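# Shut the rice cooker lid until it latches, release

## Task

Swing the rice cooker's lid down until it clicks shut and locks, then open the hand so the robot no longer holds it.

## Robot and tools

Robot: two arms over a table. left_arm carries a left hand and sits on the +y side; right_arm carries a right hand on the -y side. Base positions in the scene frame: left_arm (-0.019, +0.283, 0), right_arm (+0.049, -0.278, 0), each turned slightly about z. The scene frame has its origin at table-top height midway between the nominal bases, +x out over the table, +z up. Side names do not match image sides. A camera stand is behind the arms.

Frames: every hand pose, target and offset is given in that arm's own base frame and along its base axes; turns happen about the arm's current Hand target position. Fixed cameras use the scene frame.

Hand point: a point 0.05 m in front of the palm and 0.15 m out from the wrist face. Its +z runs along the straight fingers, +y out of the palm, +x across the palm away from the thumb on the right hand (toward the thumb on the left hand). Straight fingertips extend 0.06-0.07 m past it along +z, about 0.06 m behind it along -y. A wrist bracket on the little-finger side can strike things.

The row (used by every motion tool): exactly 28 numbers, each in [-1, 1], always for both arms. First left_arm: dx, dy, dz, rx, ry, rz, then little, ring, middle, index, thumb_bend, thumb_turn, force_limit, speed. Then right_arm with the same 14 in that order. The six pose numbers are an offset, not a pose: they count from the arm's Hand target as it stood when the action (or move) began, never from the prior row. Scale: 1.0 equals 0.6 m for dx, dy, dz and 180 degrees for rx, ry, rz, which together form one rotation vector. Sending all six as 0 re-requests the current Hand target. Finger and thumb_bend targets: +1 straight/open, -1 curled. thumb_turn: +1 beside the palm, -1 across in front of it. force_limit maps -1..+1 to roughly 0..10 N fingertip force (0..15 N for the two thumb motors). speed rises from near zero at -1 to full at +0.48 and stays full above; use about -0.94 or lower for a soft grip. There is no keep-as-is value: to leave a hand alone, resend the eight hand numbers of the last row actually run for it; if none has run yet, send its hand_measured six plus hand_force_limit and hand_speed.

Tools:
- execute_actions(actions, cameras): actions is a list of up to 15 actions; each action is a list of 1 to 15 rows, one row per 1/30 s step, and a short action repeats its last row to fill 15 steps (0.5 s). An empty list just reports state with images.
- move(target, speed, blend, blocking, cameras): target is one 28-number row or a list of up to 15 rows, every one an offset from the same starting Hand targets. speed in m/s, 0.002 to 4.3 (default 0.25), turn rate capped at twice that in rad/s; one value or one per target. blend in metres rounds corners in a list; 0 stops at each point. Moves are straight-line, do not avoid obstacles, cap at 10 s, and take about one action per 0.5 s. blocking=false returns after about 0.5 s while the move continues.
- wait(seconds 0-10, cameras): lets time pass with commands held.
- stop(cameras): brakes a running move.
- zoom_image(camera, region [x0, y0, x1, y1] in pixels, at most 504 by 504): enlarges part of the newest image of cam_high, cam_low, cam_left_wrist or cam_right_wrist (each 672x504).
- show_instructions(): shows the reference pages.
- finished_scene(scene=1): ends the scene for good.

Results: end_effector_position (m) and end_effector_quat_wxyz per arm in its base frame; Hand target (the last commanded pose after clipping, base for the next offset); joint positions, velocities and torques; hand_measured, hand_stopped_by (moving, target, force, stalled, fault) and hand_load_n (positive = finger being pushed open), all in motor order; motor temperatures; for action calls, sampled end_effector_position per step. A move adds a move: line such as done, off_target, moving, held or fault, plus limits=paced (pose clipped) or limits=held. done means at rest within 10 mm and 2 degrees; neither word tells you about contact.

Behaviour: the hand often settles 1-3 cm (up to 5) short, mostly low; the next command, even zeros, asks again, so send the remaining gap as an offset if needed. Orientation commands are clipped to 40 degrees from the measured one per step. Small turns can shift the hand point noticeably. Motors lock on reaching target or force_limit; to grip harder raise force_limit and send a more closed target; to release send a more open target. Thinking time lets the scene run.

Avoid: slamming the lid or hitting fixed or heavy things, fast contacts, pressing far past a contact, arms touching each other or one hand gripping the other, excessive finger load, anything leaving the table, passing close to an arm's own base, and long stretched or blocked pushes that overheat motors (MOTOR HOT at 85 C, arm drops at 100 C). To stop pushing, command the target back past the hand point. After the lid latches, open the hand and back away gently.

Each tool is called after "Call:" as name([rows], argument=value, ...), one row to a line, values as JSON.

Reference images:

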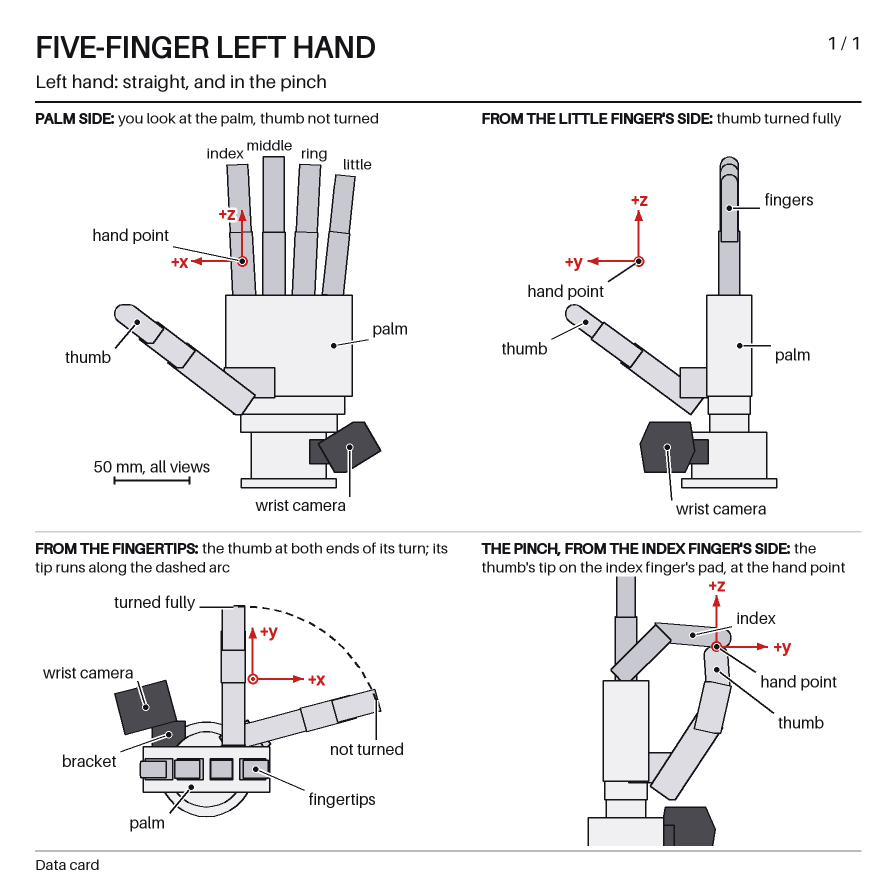

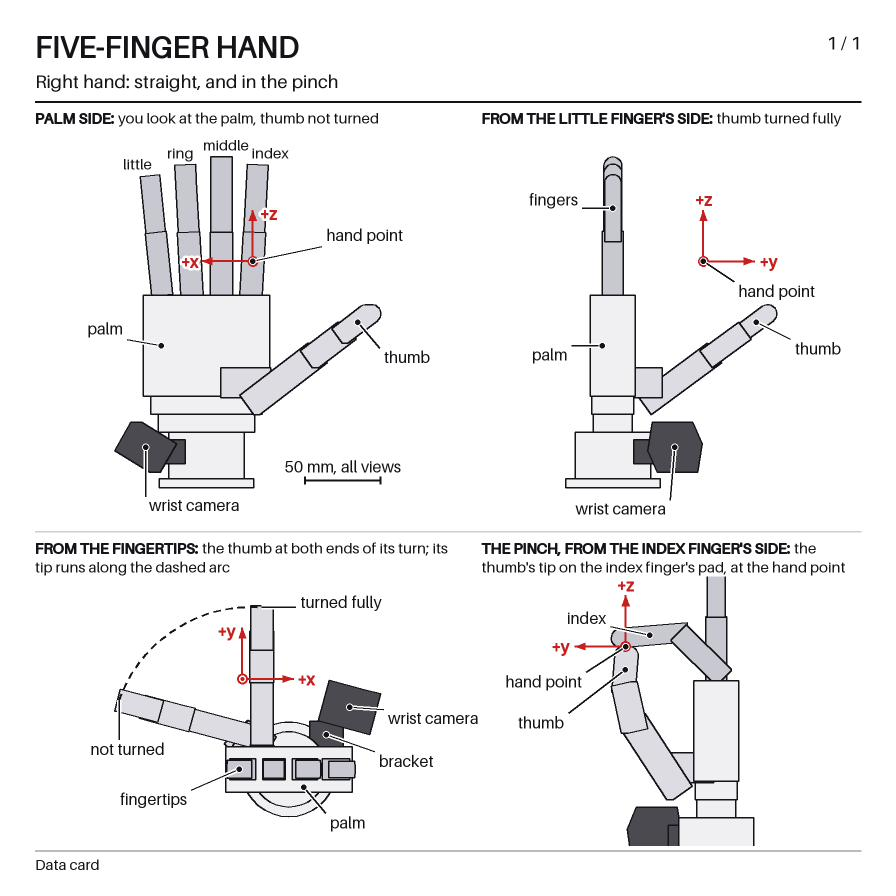

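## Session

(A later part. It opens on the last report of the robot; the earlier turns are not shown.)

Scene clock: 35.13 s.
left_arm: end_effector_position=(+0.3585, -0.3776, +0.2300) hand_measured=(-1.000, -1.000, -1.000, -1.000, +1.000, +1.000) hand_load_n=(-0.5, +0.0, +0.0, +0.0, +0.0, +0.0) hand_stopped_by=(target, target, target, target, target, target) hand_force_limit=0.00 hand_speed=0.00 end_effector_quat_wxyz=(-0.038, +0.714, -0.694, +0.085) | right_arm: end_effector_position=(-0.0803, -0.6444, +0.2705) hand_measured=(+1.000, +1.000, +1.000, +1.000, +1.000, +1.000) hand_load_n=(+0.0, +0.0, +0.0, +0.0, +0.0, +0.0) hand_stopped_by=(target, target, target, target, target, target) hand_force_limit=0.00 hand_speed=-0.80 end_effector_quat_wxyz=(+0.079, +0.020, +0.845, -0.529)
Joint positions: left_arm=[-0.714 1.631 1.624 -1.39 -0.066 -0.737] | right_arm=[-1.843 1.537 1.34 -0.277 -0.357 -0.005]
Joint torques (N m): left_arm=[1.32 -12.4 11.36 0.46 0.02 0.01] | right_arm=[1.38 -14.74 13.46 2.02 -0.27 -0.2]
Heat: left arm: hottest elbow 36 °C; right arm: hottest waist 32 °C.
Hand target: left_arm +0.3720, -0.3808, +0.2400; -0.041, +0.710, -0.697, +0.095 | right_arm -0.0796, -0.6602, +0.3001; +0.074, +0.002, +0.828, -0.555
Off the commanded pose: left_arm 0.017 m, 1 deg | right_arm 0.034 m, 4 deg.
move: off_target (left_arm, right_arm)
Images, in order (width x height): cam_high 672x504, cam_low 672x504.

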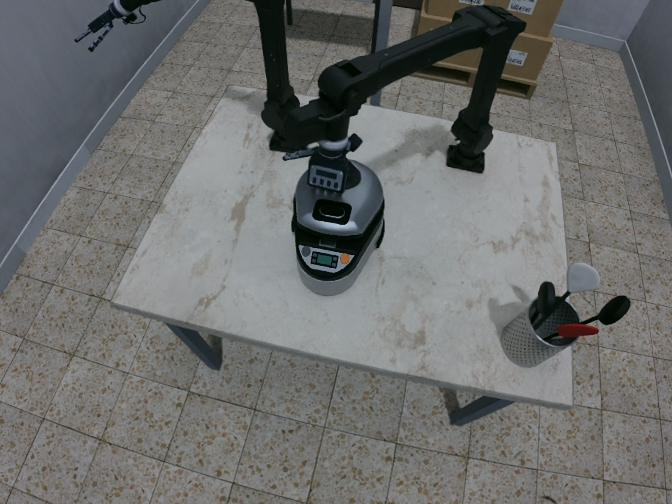

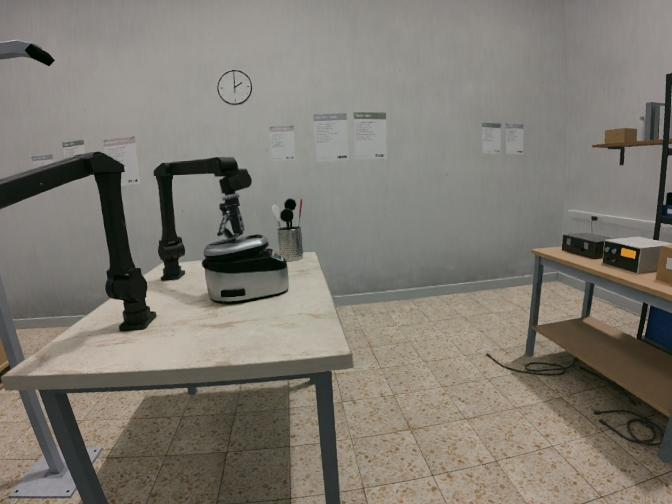

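Call:
zoom_image(camera="cam_low", region=[195, 190, 295, 280])

Call:
zoom_image(camera="cam_high", region=[270, 120, 410, 290])

Scaled by 5.040 from the camera's 672x504 image, which has a finer 960x720 frame.

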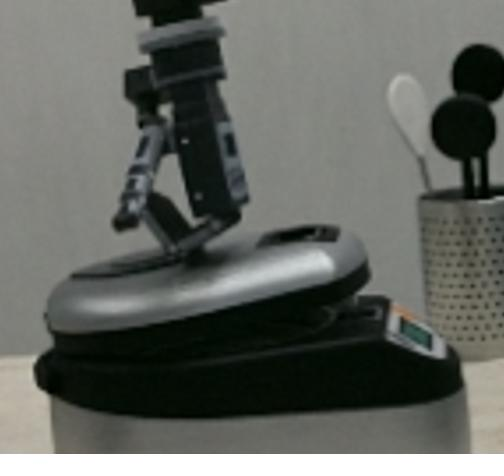

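Scaled by 2.965 from the camera's 672x504 image, which has a finer 960x720 frame.

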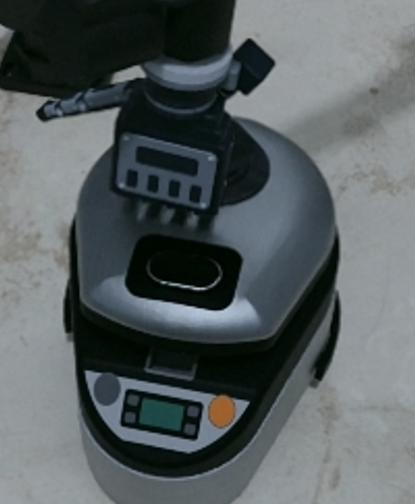

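Call:
move(target=[0.05, 0.0, -0.067, 0.024, 0.062, -0.0062, -1, -1, -1, -1, 1, 1, 0, 0, 0, 0, 0, 0, 0, 0, 1, 1, 1, 1, 1, 1, 0, -0.8], speed=0.06, cameras=["cam_low", "cam_high"])

Call:
zoom_image(camera="cam_low", region=[195, 190, 295, 280])

Call:
zoom_image(camera="cam_high", region=[270, 120, 410, 290])

Scene clock: 38.67 s.
left_arm: end_effector_position=(+0.3857, -0.3804, +0.2179) hand_measured=(-1.000, -1.000, -1.000, -1.000, +1.000, +1.000) hand_load_n=(-2.0, +0.0, +0.0, +0.0, +0.0, +0.0) hand_stopped_by=(target, target, target, target, target, target) hand_force_limit=0.00 hand_speed=0.00 end_effector_quat_wxyz=(+0.003, +0.711, -0.703, +0.010) | right_arm: end_effector_position=(-0.0803, -0.6444, +0.2705) hand_measured=(+1.000, +1.000, +1.000, +1.000, +1.000, +1.000) hand_load_n=(+0.0, +0.0, +0.0, +0.0, +0.0, +0.0) hand_stopped_by=(target, target, target, target, target, target) hand_force_limit=0.00 hand_speed=-0.80 end_effector_quat_wxyz=(+0.079, +0.020, +0.845, -0.529)
Joint positions: left_arm=[-0.661 1.814 1.825 -1.563 0.008 -0.671] | right_arm=[-1.843 1.537 1.34 -0.277 -0.357 -0.005]
Joint torques (N m): left_arm=[1.67 -11.87 9.59 0.66 -0.01 0.05] | right_arm=[1.38 -14.68 13.44 1.96 -0.29 -0.21]
Heat: left arm: hottest elbow 36 °C; right arm: hottest elbow 33 °C.
Hand target: left_arm +0.4019, -0.3807, +0.1997; +0.001, +0.707, -0.707, +0.000 | right_arm -0.0796, -0.6602, +0.3001; +0.074, +0.002, +0.828, -0.555
Off the commanded pose: left_arm 0.024 m, 1 deg | right_arm 0.034 m, 4 deg.
move: off_target (left_arm, right_arm)
Images, in order (width x height): cam_high 672x504, cam_low 672x504.

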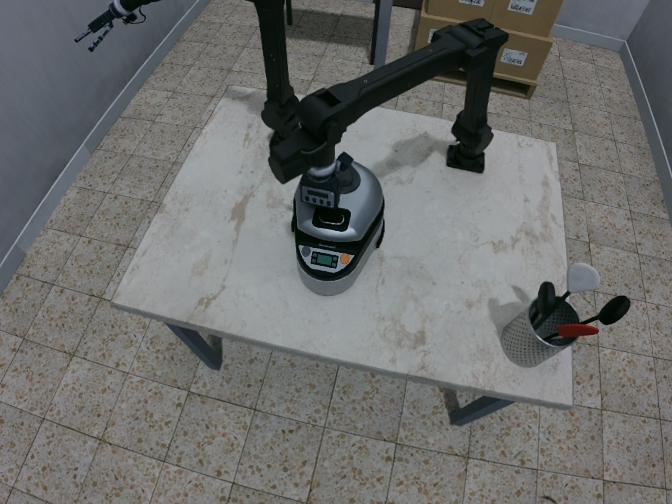

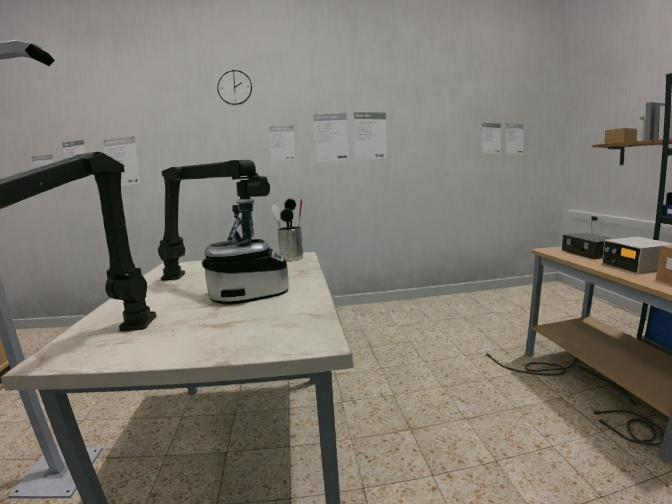

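Scaled by 5.040 from the camera's 672x504 image, which has a finer 960x720 frame.

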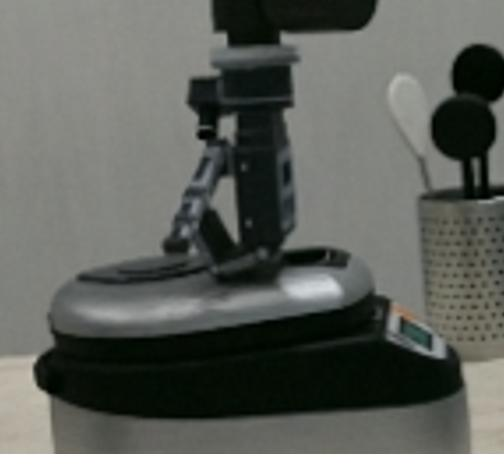

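Scaled by 2.965 from the camera's 672x504 image, which has a finer 960x720 frame.

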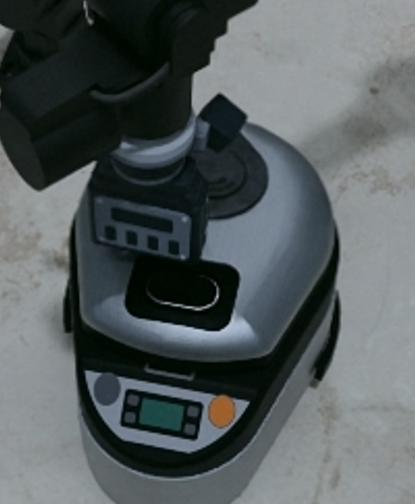

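Call:
move(target=[0.0, 0.0, -0.06, 0, 0, 0, -1, -1, -1, -1, 1, 1, 0, 0, 0, 0, 0, 0, 0, 0, 1, 1, 1, 1, 1, 1, 0, -0.8], speed=0.05, cameras=["cam_low", "cam_high"])

Call:
zoom_image(camera="cam_low", region=[195, 190, 295, 280])

Call:
zoom_image(camera="cam_high", region=[270, 120, 410, 290])

Scene clock: 40.17 s.
left_arm: end_effector_position=(+0.3893, -0.3818, +0.2143) hand_measured=(-1.000, -1.000, -1.000, -1.000, +1.000, +1.000) hand_load_n=(-4.5, -0.5, +0.0, +0.0, +0.0, +0.0) hand_stopped_by=(target, target, target, target, target, target) hand_force_limit=0.00 hand_speed=0.00 end_effector_quat_wxyz=(+0.001, +0.711, -0.703, +0.025) | right_arm: end_effector_position=(-0.0803, -0.6444, +0.2705) hand_measured=(+1.000, +1.000, +1.000, +1.000, +1.000, +1.000) hand_load_n=(+0.0, +0.0, +0.0, +0.0, +0.0, +0.0) hand_stopped_by=(target, target, target, target, target, target) hand_force_limit=0.00 hand_speed=-0.80 end_effector_quat_wxyz=(+0.079, +0.020, +0.845, -0.529)
Joint positions: left_arm=[-0.659 1.801 1.8 -1.52 0.008 -0.67] | right_arm=[-1.843 1.537 1.34 -0.277 -0.357 -0.005]
Joint torques (N m): left_arm=[1.49 -10.7 5 2.35 -0.01 0.03] | right_arm=[1.32 -14.68 13.41 1.96 -0.28 -0.21]
Heat: left arm: hottest elbow 36 °C; right arm: hottest elbow 33 °C.
Hand target: left_arm +0.4020, -0.3808, +0.1637; +0.001, +0.707, -0.707, +0.000 | right_arm -0.0796, -0.6602, +0.3001; +0.074, +0.002, +0.828, -0.555
Off the commanded pose: left_arm 0.052 m, 3 deg | right_arm 0.034 m, 4 deg.
move: off_target (left_arm, right_arm)
Images, in order (width x height): cam_high 672x504, cam_low 672x504.

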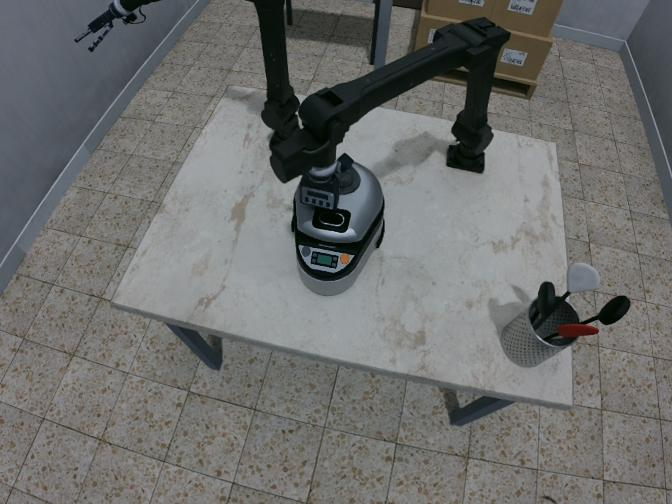

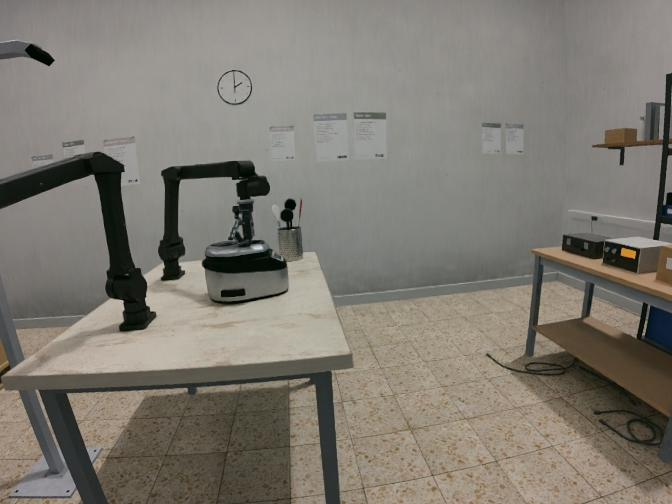

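Scaled by 5.040 from the camera's 672x504 image, which has a finer 960x720 frame.

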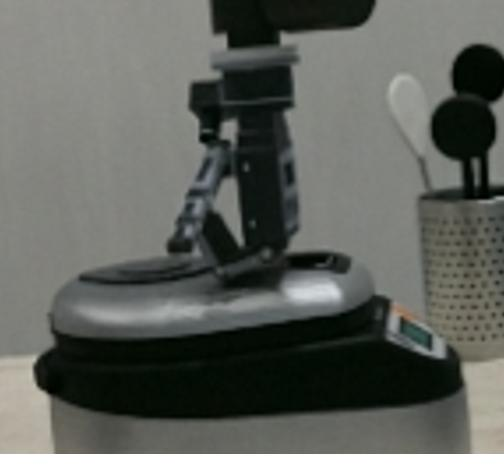

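Scaled by 2.965 from the camera's 672x504 image, which has a finer 960x720 frame.

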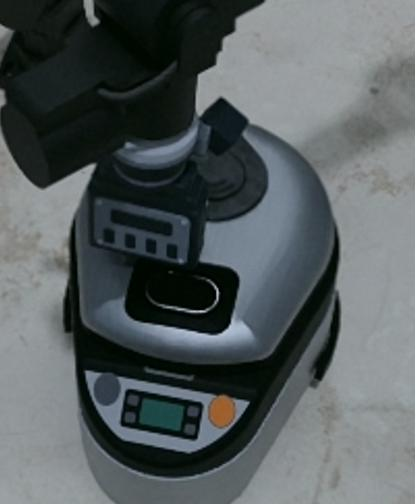

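Call:
zoom_image(camera="cam_low", region=[200, 230, 292, 285])

Call:
zoom_image(camera="cam_high", region=[285, 180, 395, 280])

Scaled by 5.478 from the camera's 672x504 image, which has a finer 960x720 frame.

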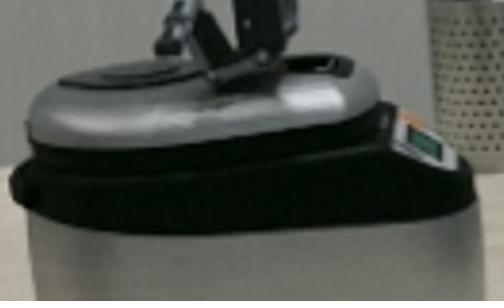

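Scaled by 4.582 from the camera's 672x504 image, which has a finer 960x720 frame.

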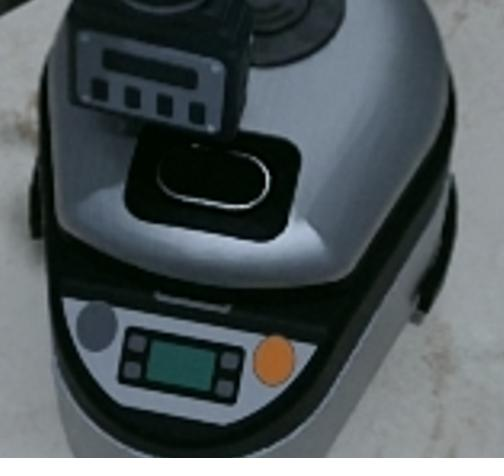

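Call:
move(target=[0.0, 0.005, -0.035, 0.035, 0, 0, -1, -1, -1, -1, 1, 1, 0, 0, 0, 0, 0, 0, 0, 0, 1, 1, 1, 1, 1, 1, 0, -0.8], speed=0.05, cameras=["cam_low", "cam_high"])

Call:
zoom_image(camera="cam_low", region=[200, 210, 292, 285])

Call:
zoom_image(camera="cam_high", region=[285, 150, 395, 280])

Scene clock: 42.53 s.
left_arm: end_effector_position=(+0.3895, -0.3804, +0.2106) hand_measured=(-1.000, -1.000, -1.000, -1.000, +1.000, +1.000) hand_load_n=(-1.5, -2.0, -2.5, -0.5, +0.0, +0.0) hand_stopped_by=(target, target, target, target, target, target) hand_force_limit=0.00 hand_speed=0.00 end_effector_quat_wxyz=(-0.031, +0.704, -0.710, +0.020) | right_arm: end_effector_position=(-0.0803, -0.6444, +0.2705) hand_measured=(+1.000, +1.000, +1.000, +1.000, +1.000, +1.000) hand_load_n=(+0.0, +0.0, +0.0, +0.0, +0.0, +0.0) hand_stopped_by=(target, target, target, target, target, target) hand_force_limit=0.00 hand_speed=-0.80 end_effector_quat_wxyz=(+0.079, +0.020, +0.845, -0.529)
Joint positions: left_arm=[-0.68 1.804 1.803 -1.523 -0.057 -0.67] | right_arm=[-1.843 1.537 1.34 -0.277 -0.357 -0.005]
Joint torques (N m): left_arm=[1.14 -7.18 6.2 0.92 -0.88 -0.24] | right_arm=[1.44 -14.92 13.49 2 -0.27 -0.21]
Motor temperatures (°C): left_arm=[28 29 36 25 25 26] | right_arm=[32 27 34 25 23 24]
Heat: left arm: hottest elbow 36 °C; right arm: hottest elbow 34 °C.
Hand target: left_arm +0.4020, -0.3777, +0.1428; -0.038, +0.706, -0.706, -0.039 | right_arm -0.0796, -0.6602, +0.3001; +0.074, +0.002, +0.828, -0.555
Off the commanded pose: left_arm 0.069 m, 7 deg | right_arm 0.034 m, 4 deg.
move: off_target (left_arm, right_arm)
Images, in order (width x height): cam_high 672x504, cam_low 672x504.

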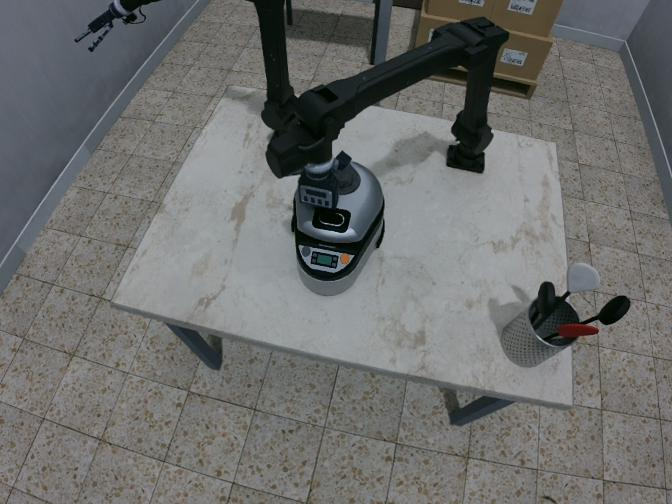

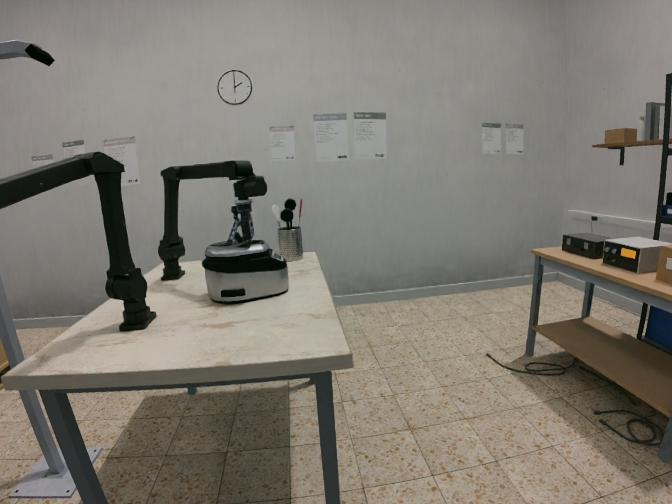

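Scaled by 5.478 from the camera's 672x504 image, which has a finer 960x720 frame.

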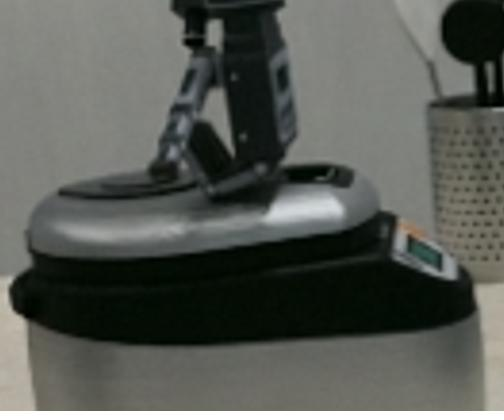

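Scaled by 3.877 from the camera's 672x504 image, which has a finer 960x720 frame.

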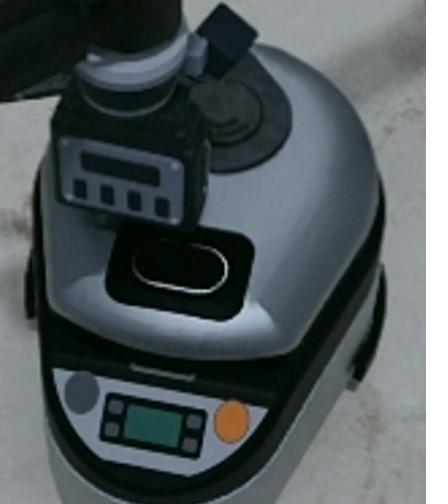

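Call:
move(target=[0.0, 0.0, -0.06, 0.005, 0, 0, -1, -1, -1, -1, 1, 1, 0, 0, 0, 0, 0, 0, 0, 0, 1, 1, 1, 1, 1, 1, 0, -0.8], speed=0.05, cameras=["cam_high", "cam_low"])

Call:
zoom_image(camera="cam_low", region=[200, 210, 292, 285])

Call:
zoom_image(camera="cam_high", region=[285, 150, 395, 280])

Scene clock: 44.10 s.
left_arm: end_effector_position=(+0.3893, -0.3805, +0.2085) hand_measured=(-1.000, -1.000, -1.000, -1.000, +1.000, +1.000) hand_load_n=(-1.5, -2.5, -3.0, -0.5, +0.0, +0.0) hand_stopped_by=(target, target, target, target, target, target) hand_force_limit=0.00 hand_speed=0.00 end_effector_quat_wxyz=(-0.037, +0.703, -0.710, +0.029) | right_arm: end_effector_position=(-0.0803, -0.6444, +0.2705) hand_measured=(+1.000, +1.000, +1.000, +1.000, +1.000, +1.000) hand_load_n=(+0.0, +0.0, -0.5, +0.0, +0.0, +0.0) hand_stopped_by=(target, target, target, target, target, target) hand_force_limit=0.00 hand_speed=-0.80 end_effector_quat_wxyz=(+0.079, +0.020, +0.845, -0.529)
Joint positions: left_arm=[-0.684 1.79 1.78 -1.495 -0.067 -0.671] | right_arm=[-1.843 1.537 1.34 -0.277 -0.357 -0.005]
Joint torques (N m): left_arm=[1.08 -5.3 2.54 2.5 -0.93 -0.27] | right_arm=[1.38 -15.03 13.45 2.06 -0.28 -0.21]
Heat: left arm: hottest elbow 36 °C; right arm: hottest elbow 34 °C.
Hand target: left_arm +0.4019, -0.3778, +0.1068; -0.044, +0.706, -0.706, -0.044 | right_arm -0.0796, -0.6602, +0.3001; +0.074, +0.002, +0.828, -0.555
Off the commanded pose: left_arm 0.103 m, 8 deg | right_arm 0.034 m, 4 deg.
move: off_target (left_arm, right_arm)
Images, in order (width x height): cam_high 672x504, cam_low 672x504.

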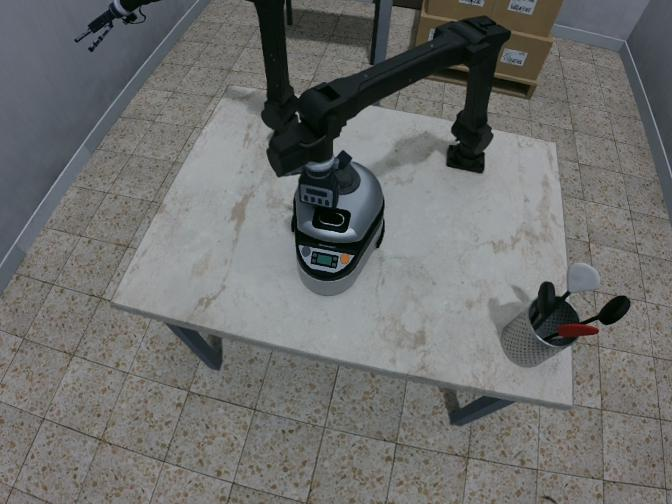

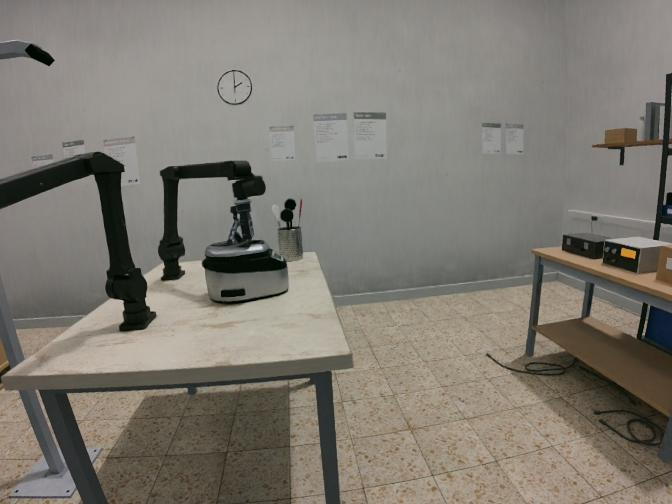

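Scaled by 5.478 from the camera's 672x504 image, which has a finer 960x720 frame.

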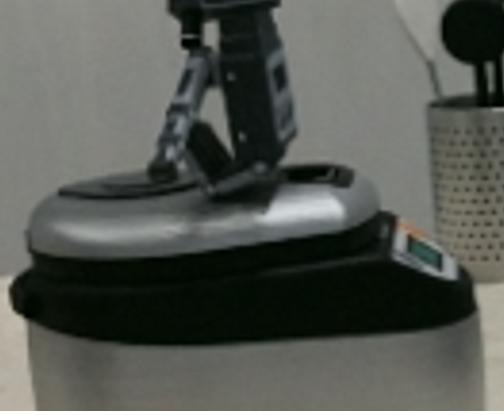

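Scaled by 3.877 from the camera's 672x504 image, which has a finer 960x720 frame.

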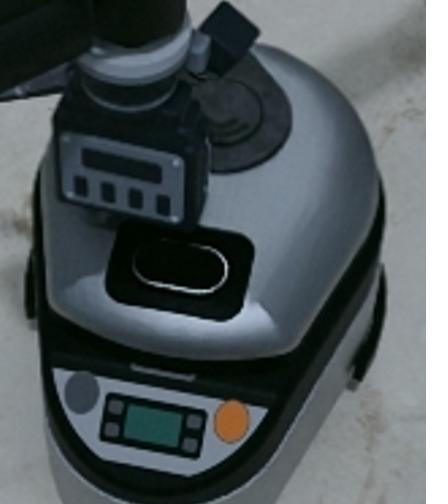

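Call:
move(target=[0.0, 0.0, -0.08, 0.0, 0, 0, -1, -1, -1, -1, 1, 1, 0, 0, 0, 0, 0, 0, 0, 0, 1, 1, 1, 1, 1, 1, 0, -0.8], speed=0.06, cameras=["cam_high", "cam_low"])

Call:
zoom_image(camera="cam_low", region=[200, 210, 292, 285])

Call:
zoom_image(camera="cam_high", region=[285, 150, 395, 280])

Scene clock: 45.80 s.
left_arm: end_effector_position=(+0.3879, -0.3793, +0.1967) hand_measured=(-1.000, -1.000, -1.000, -1.000, +1.000, +1.000) hand_load_n=(-7.0, -4.0, +0.0, +0.5, +0.0, +0.0) hand_stopped_by=(target, target, target, target, target, target) hand_force_limit=0.00 hand_speed=0.00 end_effector_quat_wxyz=(-0.043, +0.703, -0.708, +0.051) | right_arm: end_effector_position=(-0.0803, -0.6444, +0.2705) hand_measured=(+1.000, +1.000, +1.000, +1.000, +1.000, +1.000) hand_load_n=(+0.0, -0.5, +0.0, +0.0, +0.0, -0.5) hand_stopped_by=(target, target, target, target, target, target) hand_force_limit=0.00 hand_speed=-0.80 end_effector_quat_wxyz=(+0.079, +0.020, +0.845, -0.529)
Joint positions: left_arm=[-0.687 1.751 1.697 -1.406 -0.075 -0.674] | right_arm=[-1.843 1.537 1.34 -0.277 -0.357 -0.005]
Joint torques (N m): left_arm=[1.38 -1.08 0.96 3.32 -0.61 -0.24] | right_arm=[1.26 -14.92 13.44 1.96 -0.29 -0.22]
Heat: left arm: hottest elbow 36 °C; right arm: hottest elbow 34 °C.
Hand target: left_arm +0.4019, -0.3778, +0.0588; -0.044, +0.705, -0.706, -0.044 | right_arm -0.0796, -0.6602, +0.3001; +0.074, +0.002, +0.828, -0.555
Off the commanded pose: left_arm 0.139 m, 11 deg | right_arm 0.034 m, 4 deg.
move: off_target (left_arm, right_arm)
Images, in order (width x height): cam_high 672x504, cam_low 672x504.

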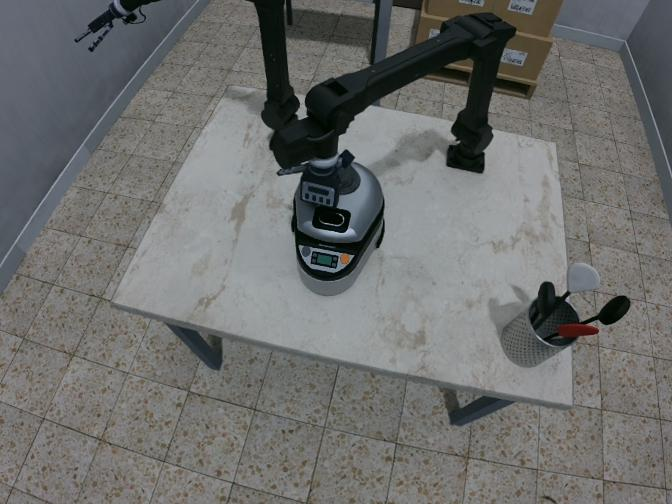

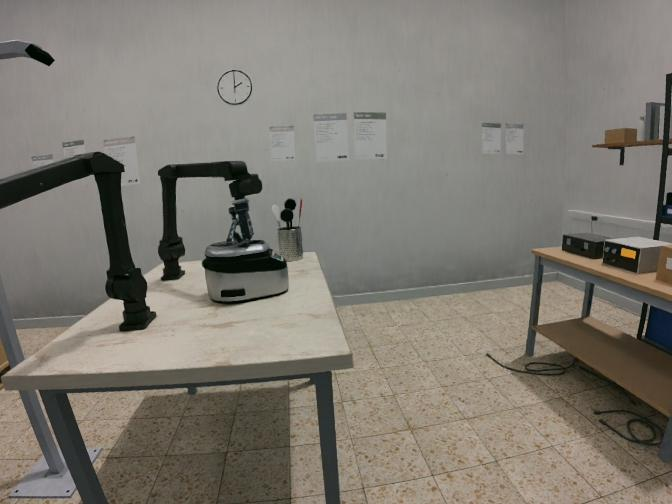

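Scaled by 5.478 from the camera's 672x504 image, which has a finer 960x720 frame.

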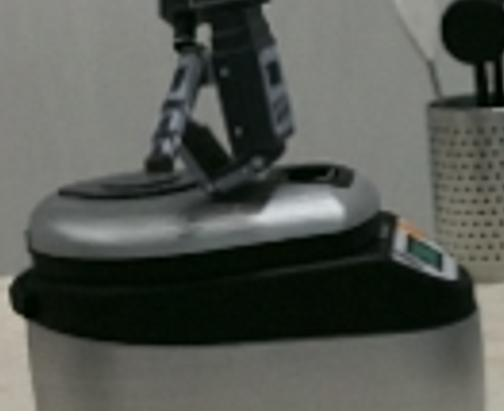

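Scaled by 3.877 from the camera's 672x504 image, which has a finer 960x720 frame.

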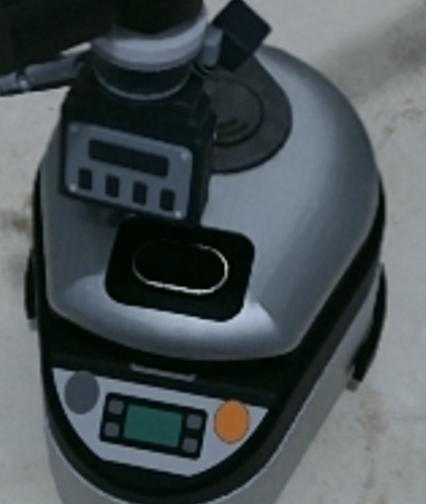

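Call:
move(target=[0.0, 0.0, 0.31, 0.0, 0, 0, -1, -1, -1, -1, 1, 1, 0, 0, 0, 0, 0, 0, 0, 0, 1, 1, 1, 1, 1, 1, 0, -0.8], speed=0.1, cameras=["cam_high", "cam_low"])

Call:
zoom_image(camera="cam_low", region=[200, 210, 292, 285])

Call:
zoom_image(camera="cam_high", region=[285, 150, 395, 280])

Scene clock: 48.80 s.
left_arm: end_effector_position=(+0.3897, -0.3751, +0.2231) hand_measured=(-1.000, -1.000, -1.000, -1.000, +1.000, +1.000) hand_load_n=(+0.0, +0.0, +0.0, +0.0, +0.0, +0.0) hand_stopped_by=(target, target, target, target, target, target) hand_force_limit=0.00 hand_speed=0.00 end_effector_quat_wxyz=(-0.038, +0.703, -0.709, -0.039) | right_arm: end_effector_position=(-0.0803, -0.6444, +0.2705) hand_measured=(+1.000, +1.000, +1.000, +1.000, +1.000, +1.000) hand_load_n=(+0.0, +0.0, +0.0, +0.0, +0.0, +0.0) hand_stopped_by=(target, target, target, target, target, target) hand_force_limit=0.00 hand_speed=-0.80 end_effector_quat_wxyz=(+0.079, +0.020, +0.845, -0.529)
Joint positions: left_arm=[-0.682 1.888 1.951 -1.704 -0.084 -0.677] | right_arm=[-1.843 1.537 1.34 -0.277 -0.357 -0.005]
Joint torques (N m): left_arm=[1.14 -17.67 11.25 0.09 -0.03 -0.17] | right_arm=[1.49 -14.86 13.44 1.94 -0.28 -0.21]
Heat: left arm: hottest elbow 36 °C; right arm: hottest elbow 35 °C.
Hand target: left_arm +0.4020, -0.3777, +0.2448; -0.044, +0.706, -0.706, -0.044 | right_arm -0.0796, -0.6602, +0.3001; +0.074, +0.002, +0.828, -0.555
Off the commanded pose: left_arm 0.025 m, 1 deg | right_arm 0.034 m, 4 deg.
joint sent to its limit (left arm) — joint 4 (wrist pitch), lower limit. The joint targets are off in orientation, not in position.
move: off_target (left_arm, right_arm)
Images, in order (width x height): cam_high 672x504, cam_low 672x504.

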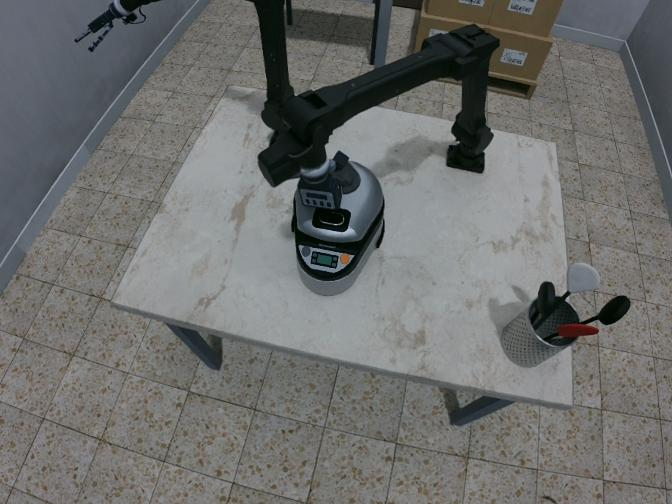

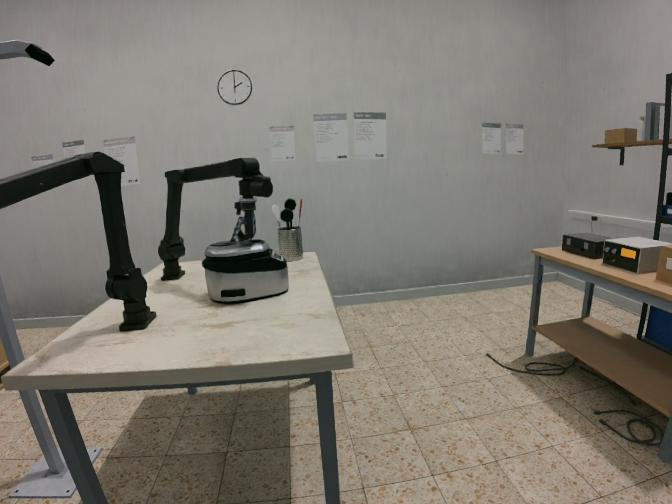

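Scaled by 5.478 from the camera's 672x504 image, which has a finer 960x720 frame.

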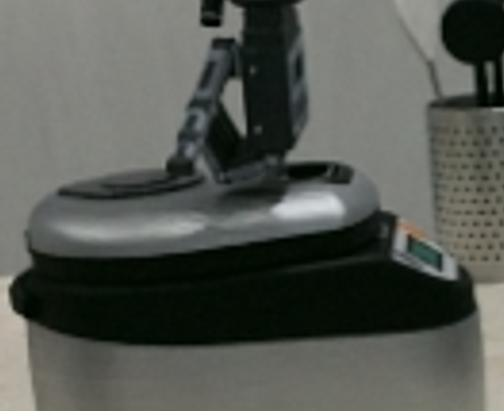

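Scaled by 3.877 from the camera's 672x504 image, which has a finer 960x720 frame.

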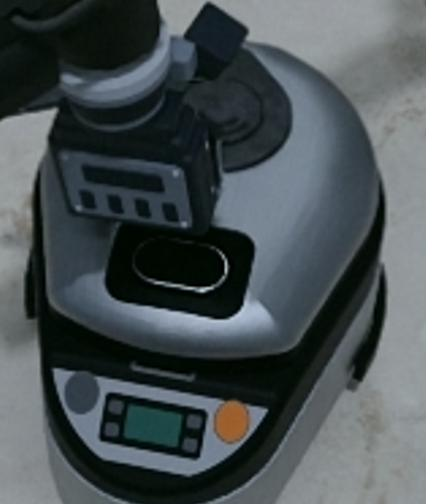

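Call:
move(target=[0.0, 0.0, 0.18, -0.03, -0.12, 0, -1, -1, -1, -1, 1, 1, 0, 0, 0, 0, 0, 0, 0, 0, 1, 1, 1, 1, 1, 1, 0, -0.8], speed=0.15, cameras=["cam_high", "cam_low", "cam_left_wrist"])

Call:
zoom_image(camera="cam_low", region=[200, 210, 292, 285])

Call:
zoom_image(camera="cam_high", region=[285, 150, 395, 280])

Scene clock: 50.87 s.
left_arm: end_effector_position=(+0.3948, -0.3678, +0.3258) hand_measured=(-1.000, -1.000, -1.000, -1.000, +1.000, +1.000) hand_load_n=(+0.0, +0.0, +0.0, +0.0, +0.0, +0.0) hand_stopped_by=(target, target, target, target, target, target) hand_force_limit=0.00 hand_speed=0.00 end_effector_quat_wxyz=(-0.137, +0.699, -0.697, +0.081) | right_arm: end_effector_position=(-0.0803, -0.6444, +0.2705) hand_measured=(+1.000, +1.000, +1.000, +1.000, +1.000, +1.000) hand_load_n=(+0.0, +0.0, +0.0, +0.0, +0.0, -0.5) hand_stopped_by=(target, target, target, target, target, target) hand_force_limit=0.00 hand_speed=-0.80 end_effector_quat_wxyz=(+0.079, +0.020, +0.845, -0.529)
Joint positions: left_arm=[-0.731 1.729 2.021 -1.681 -0.265 -0.711] | right_arm=[-1.843 1.537 1.34 -0.277 -0.357 -0.005]
Joint torques (N m): left_arm=[-0.62 -16.15 11.23 1.32 -0.3 -0.28] | right_arm=[1.44 -14.8 13.5 2.04 -0.3 -0.22]
Heat: left arm: hottest elbow 36 °C; right arm: hottest elbow 35 °C.
Hand target: left_arm +0.4020, -0.3778, +0.3527; -0.142, +0.703, -0.687, +0.122 | right_arm -0.0796, -0.6602, +0.3001; +0.074, +0.002, +0.828, -0.555
Off the commanded pose: left_arm 0.030 m, 5 deg | right_arm 0.034 m, 4 deg.
move: off_target (left_arm, right_arm)
camera_calibration:
cam_left_wrist: T_world_to_cam=[[0.927031, -0.225502, 0.299605, -0.553773], [-0.319268, -0.893705, 0.315212, -0.29918], [0.196677, -0.387866, -0.900488, 0.18863], [0, 0, 0, 1]] pos_world=[0.380746, -0.319093, 0.430077]
Images, in order (width x height): cam_high 672x504, cam_low 672x504, cam_left_wrist 672x504.

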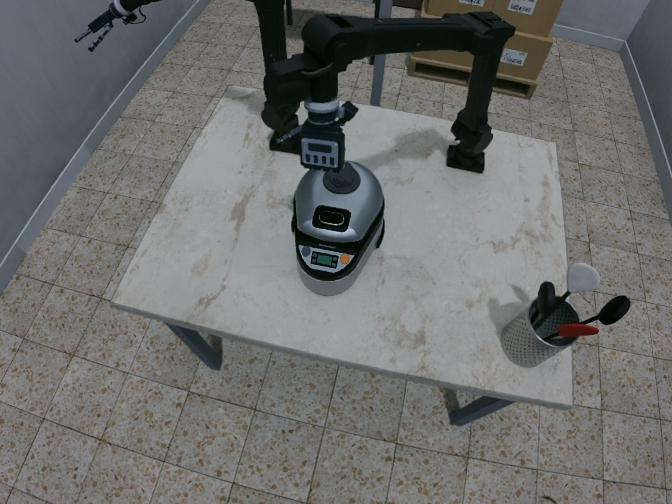

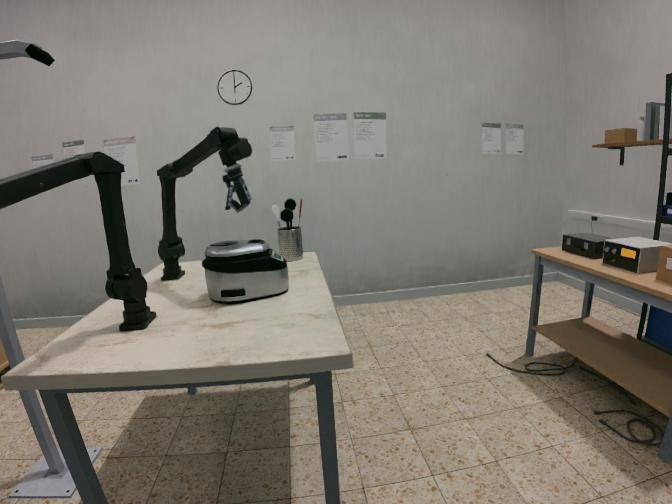

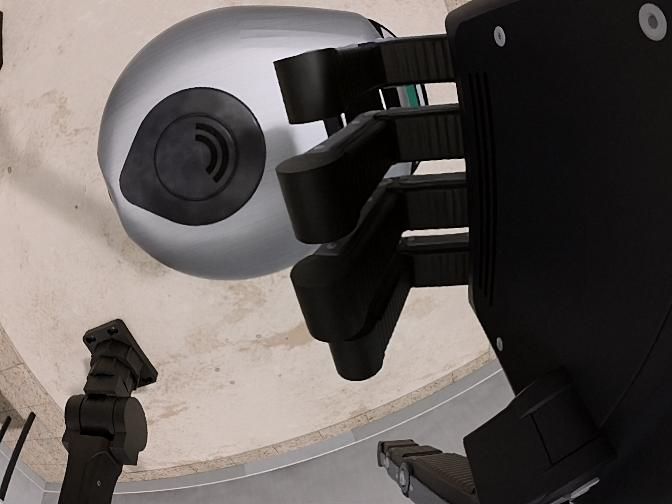

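Scaled by 5.478 from the camera's 672x504 image, which has a finer 960x720 frame.

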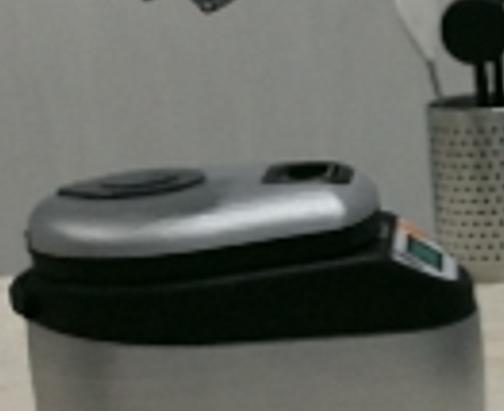

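Scaled by 3.877 from the camera's 672x504 image, which has a finer 960x720 frame.

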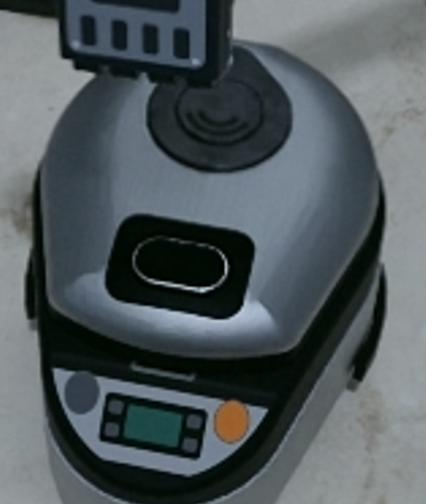

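Call:
finished_scene()

The scene is finished: the task was done.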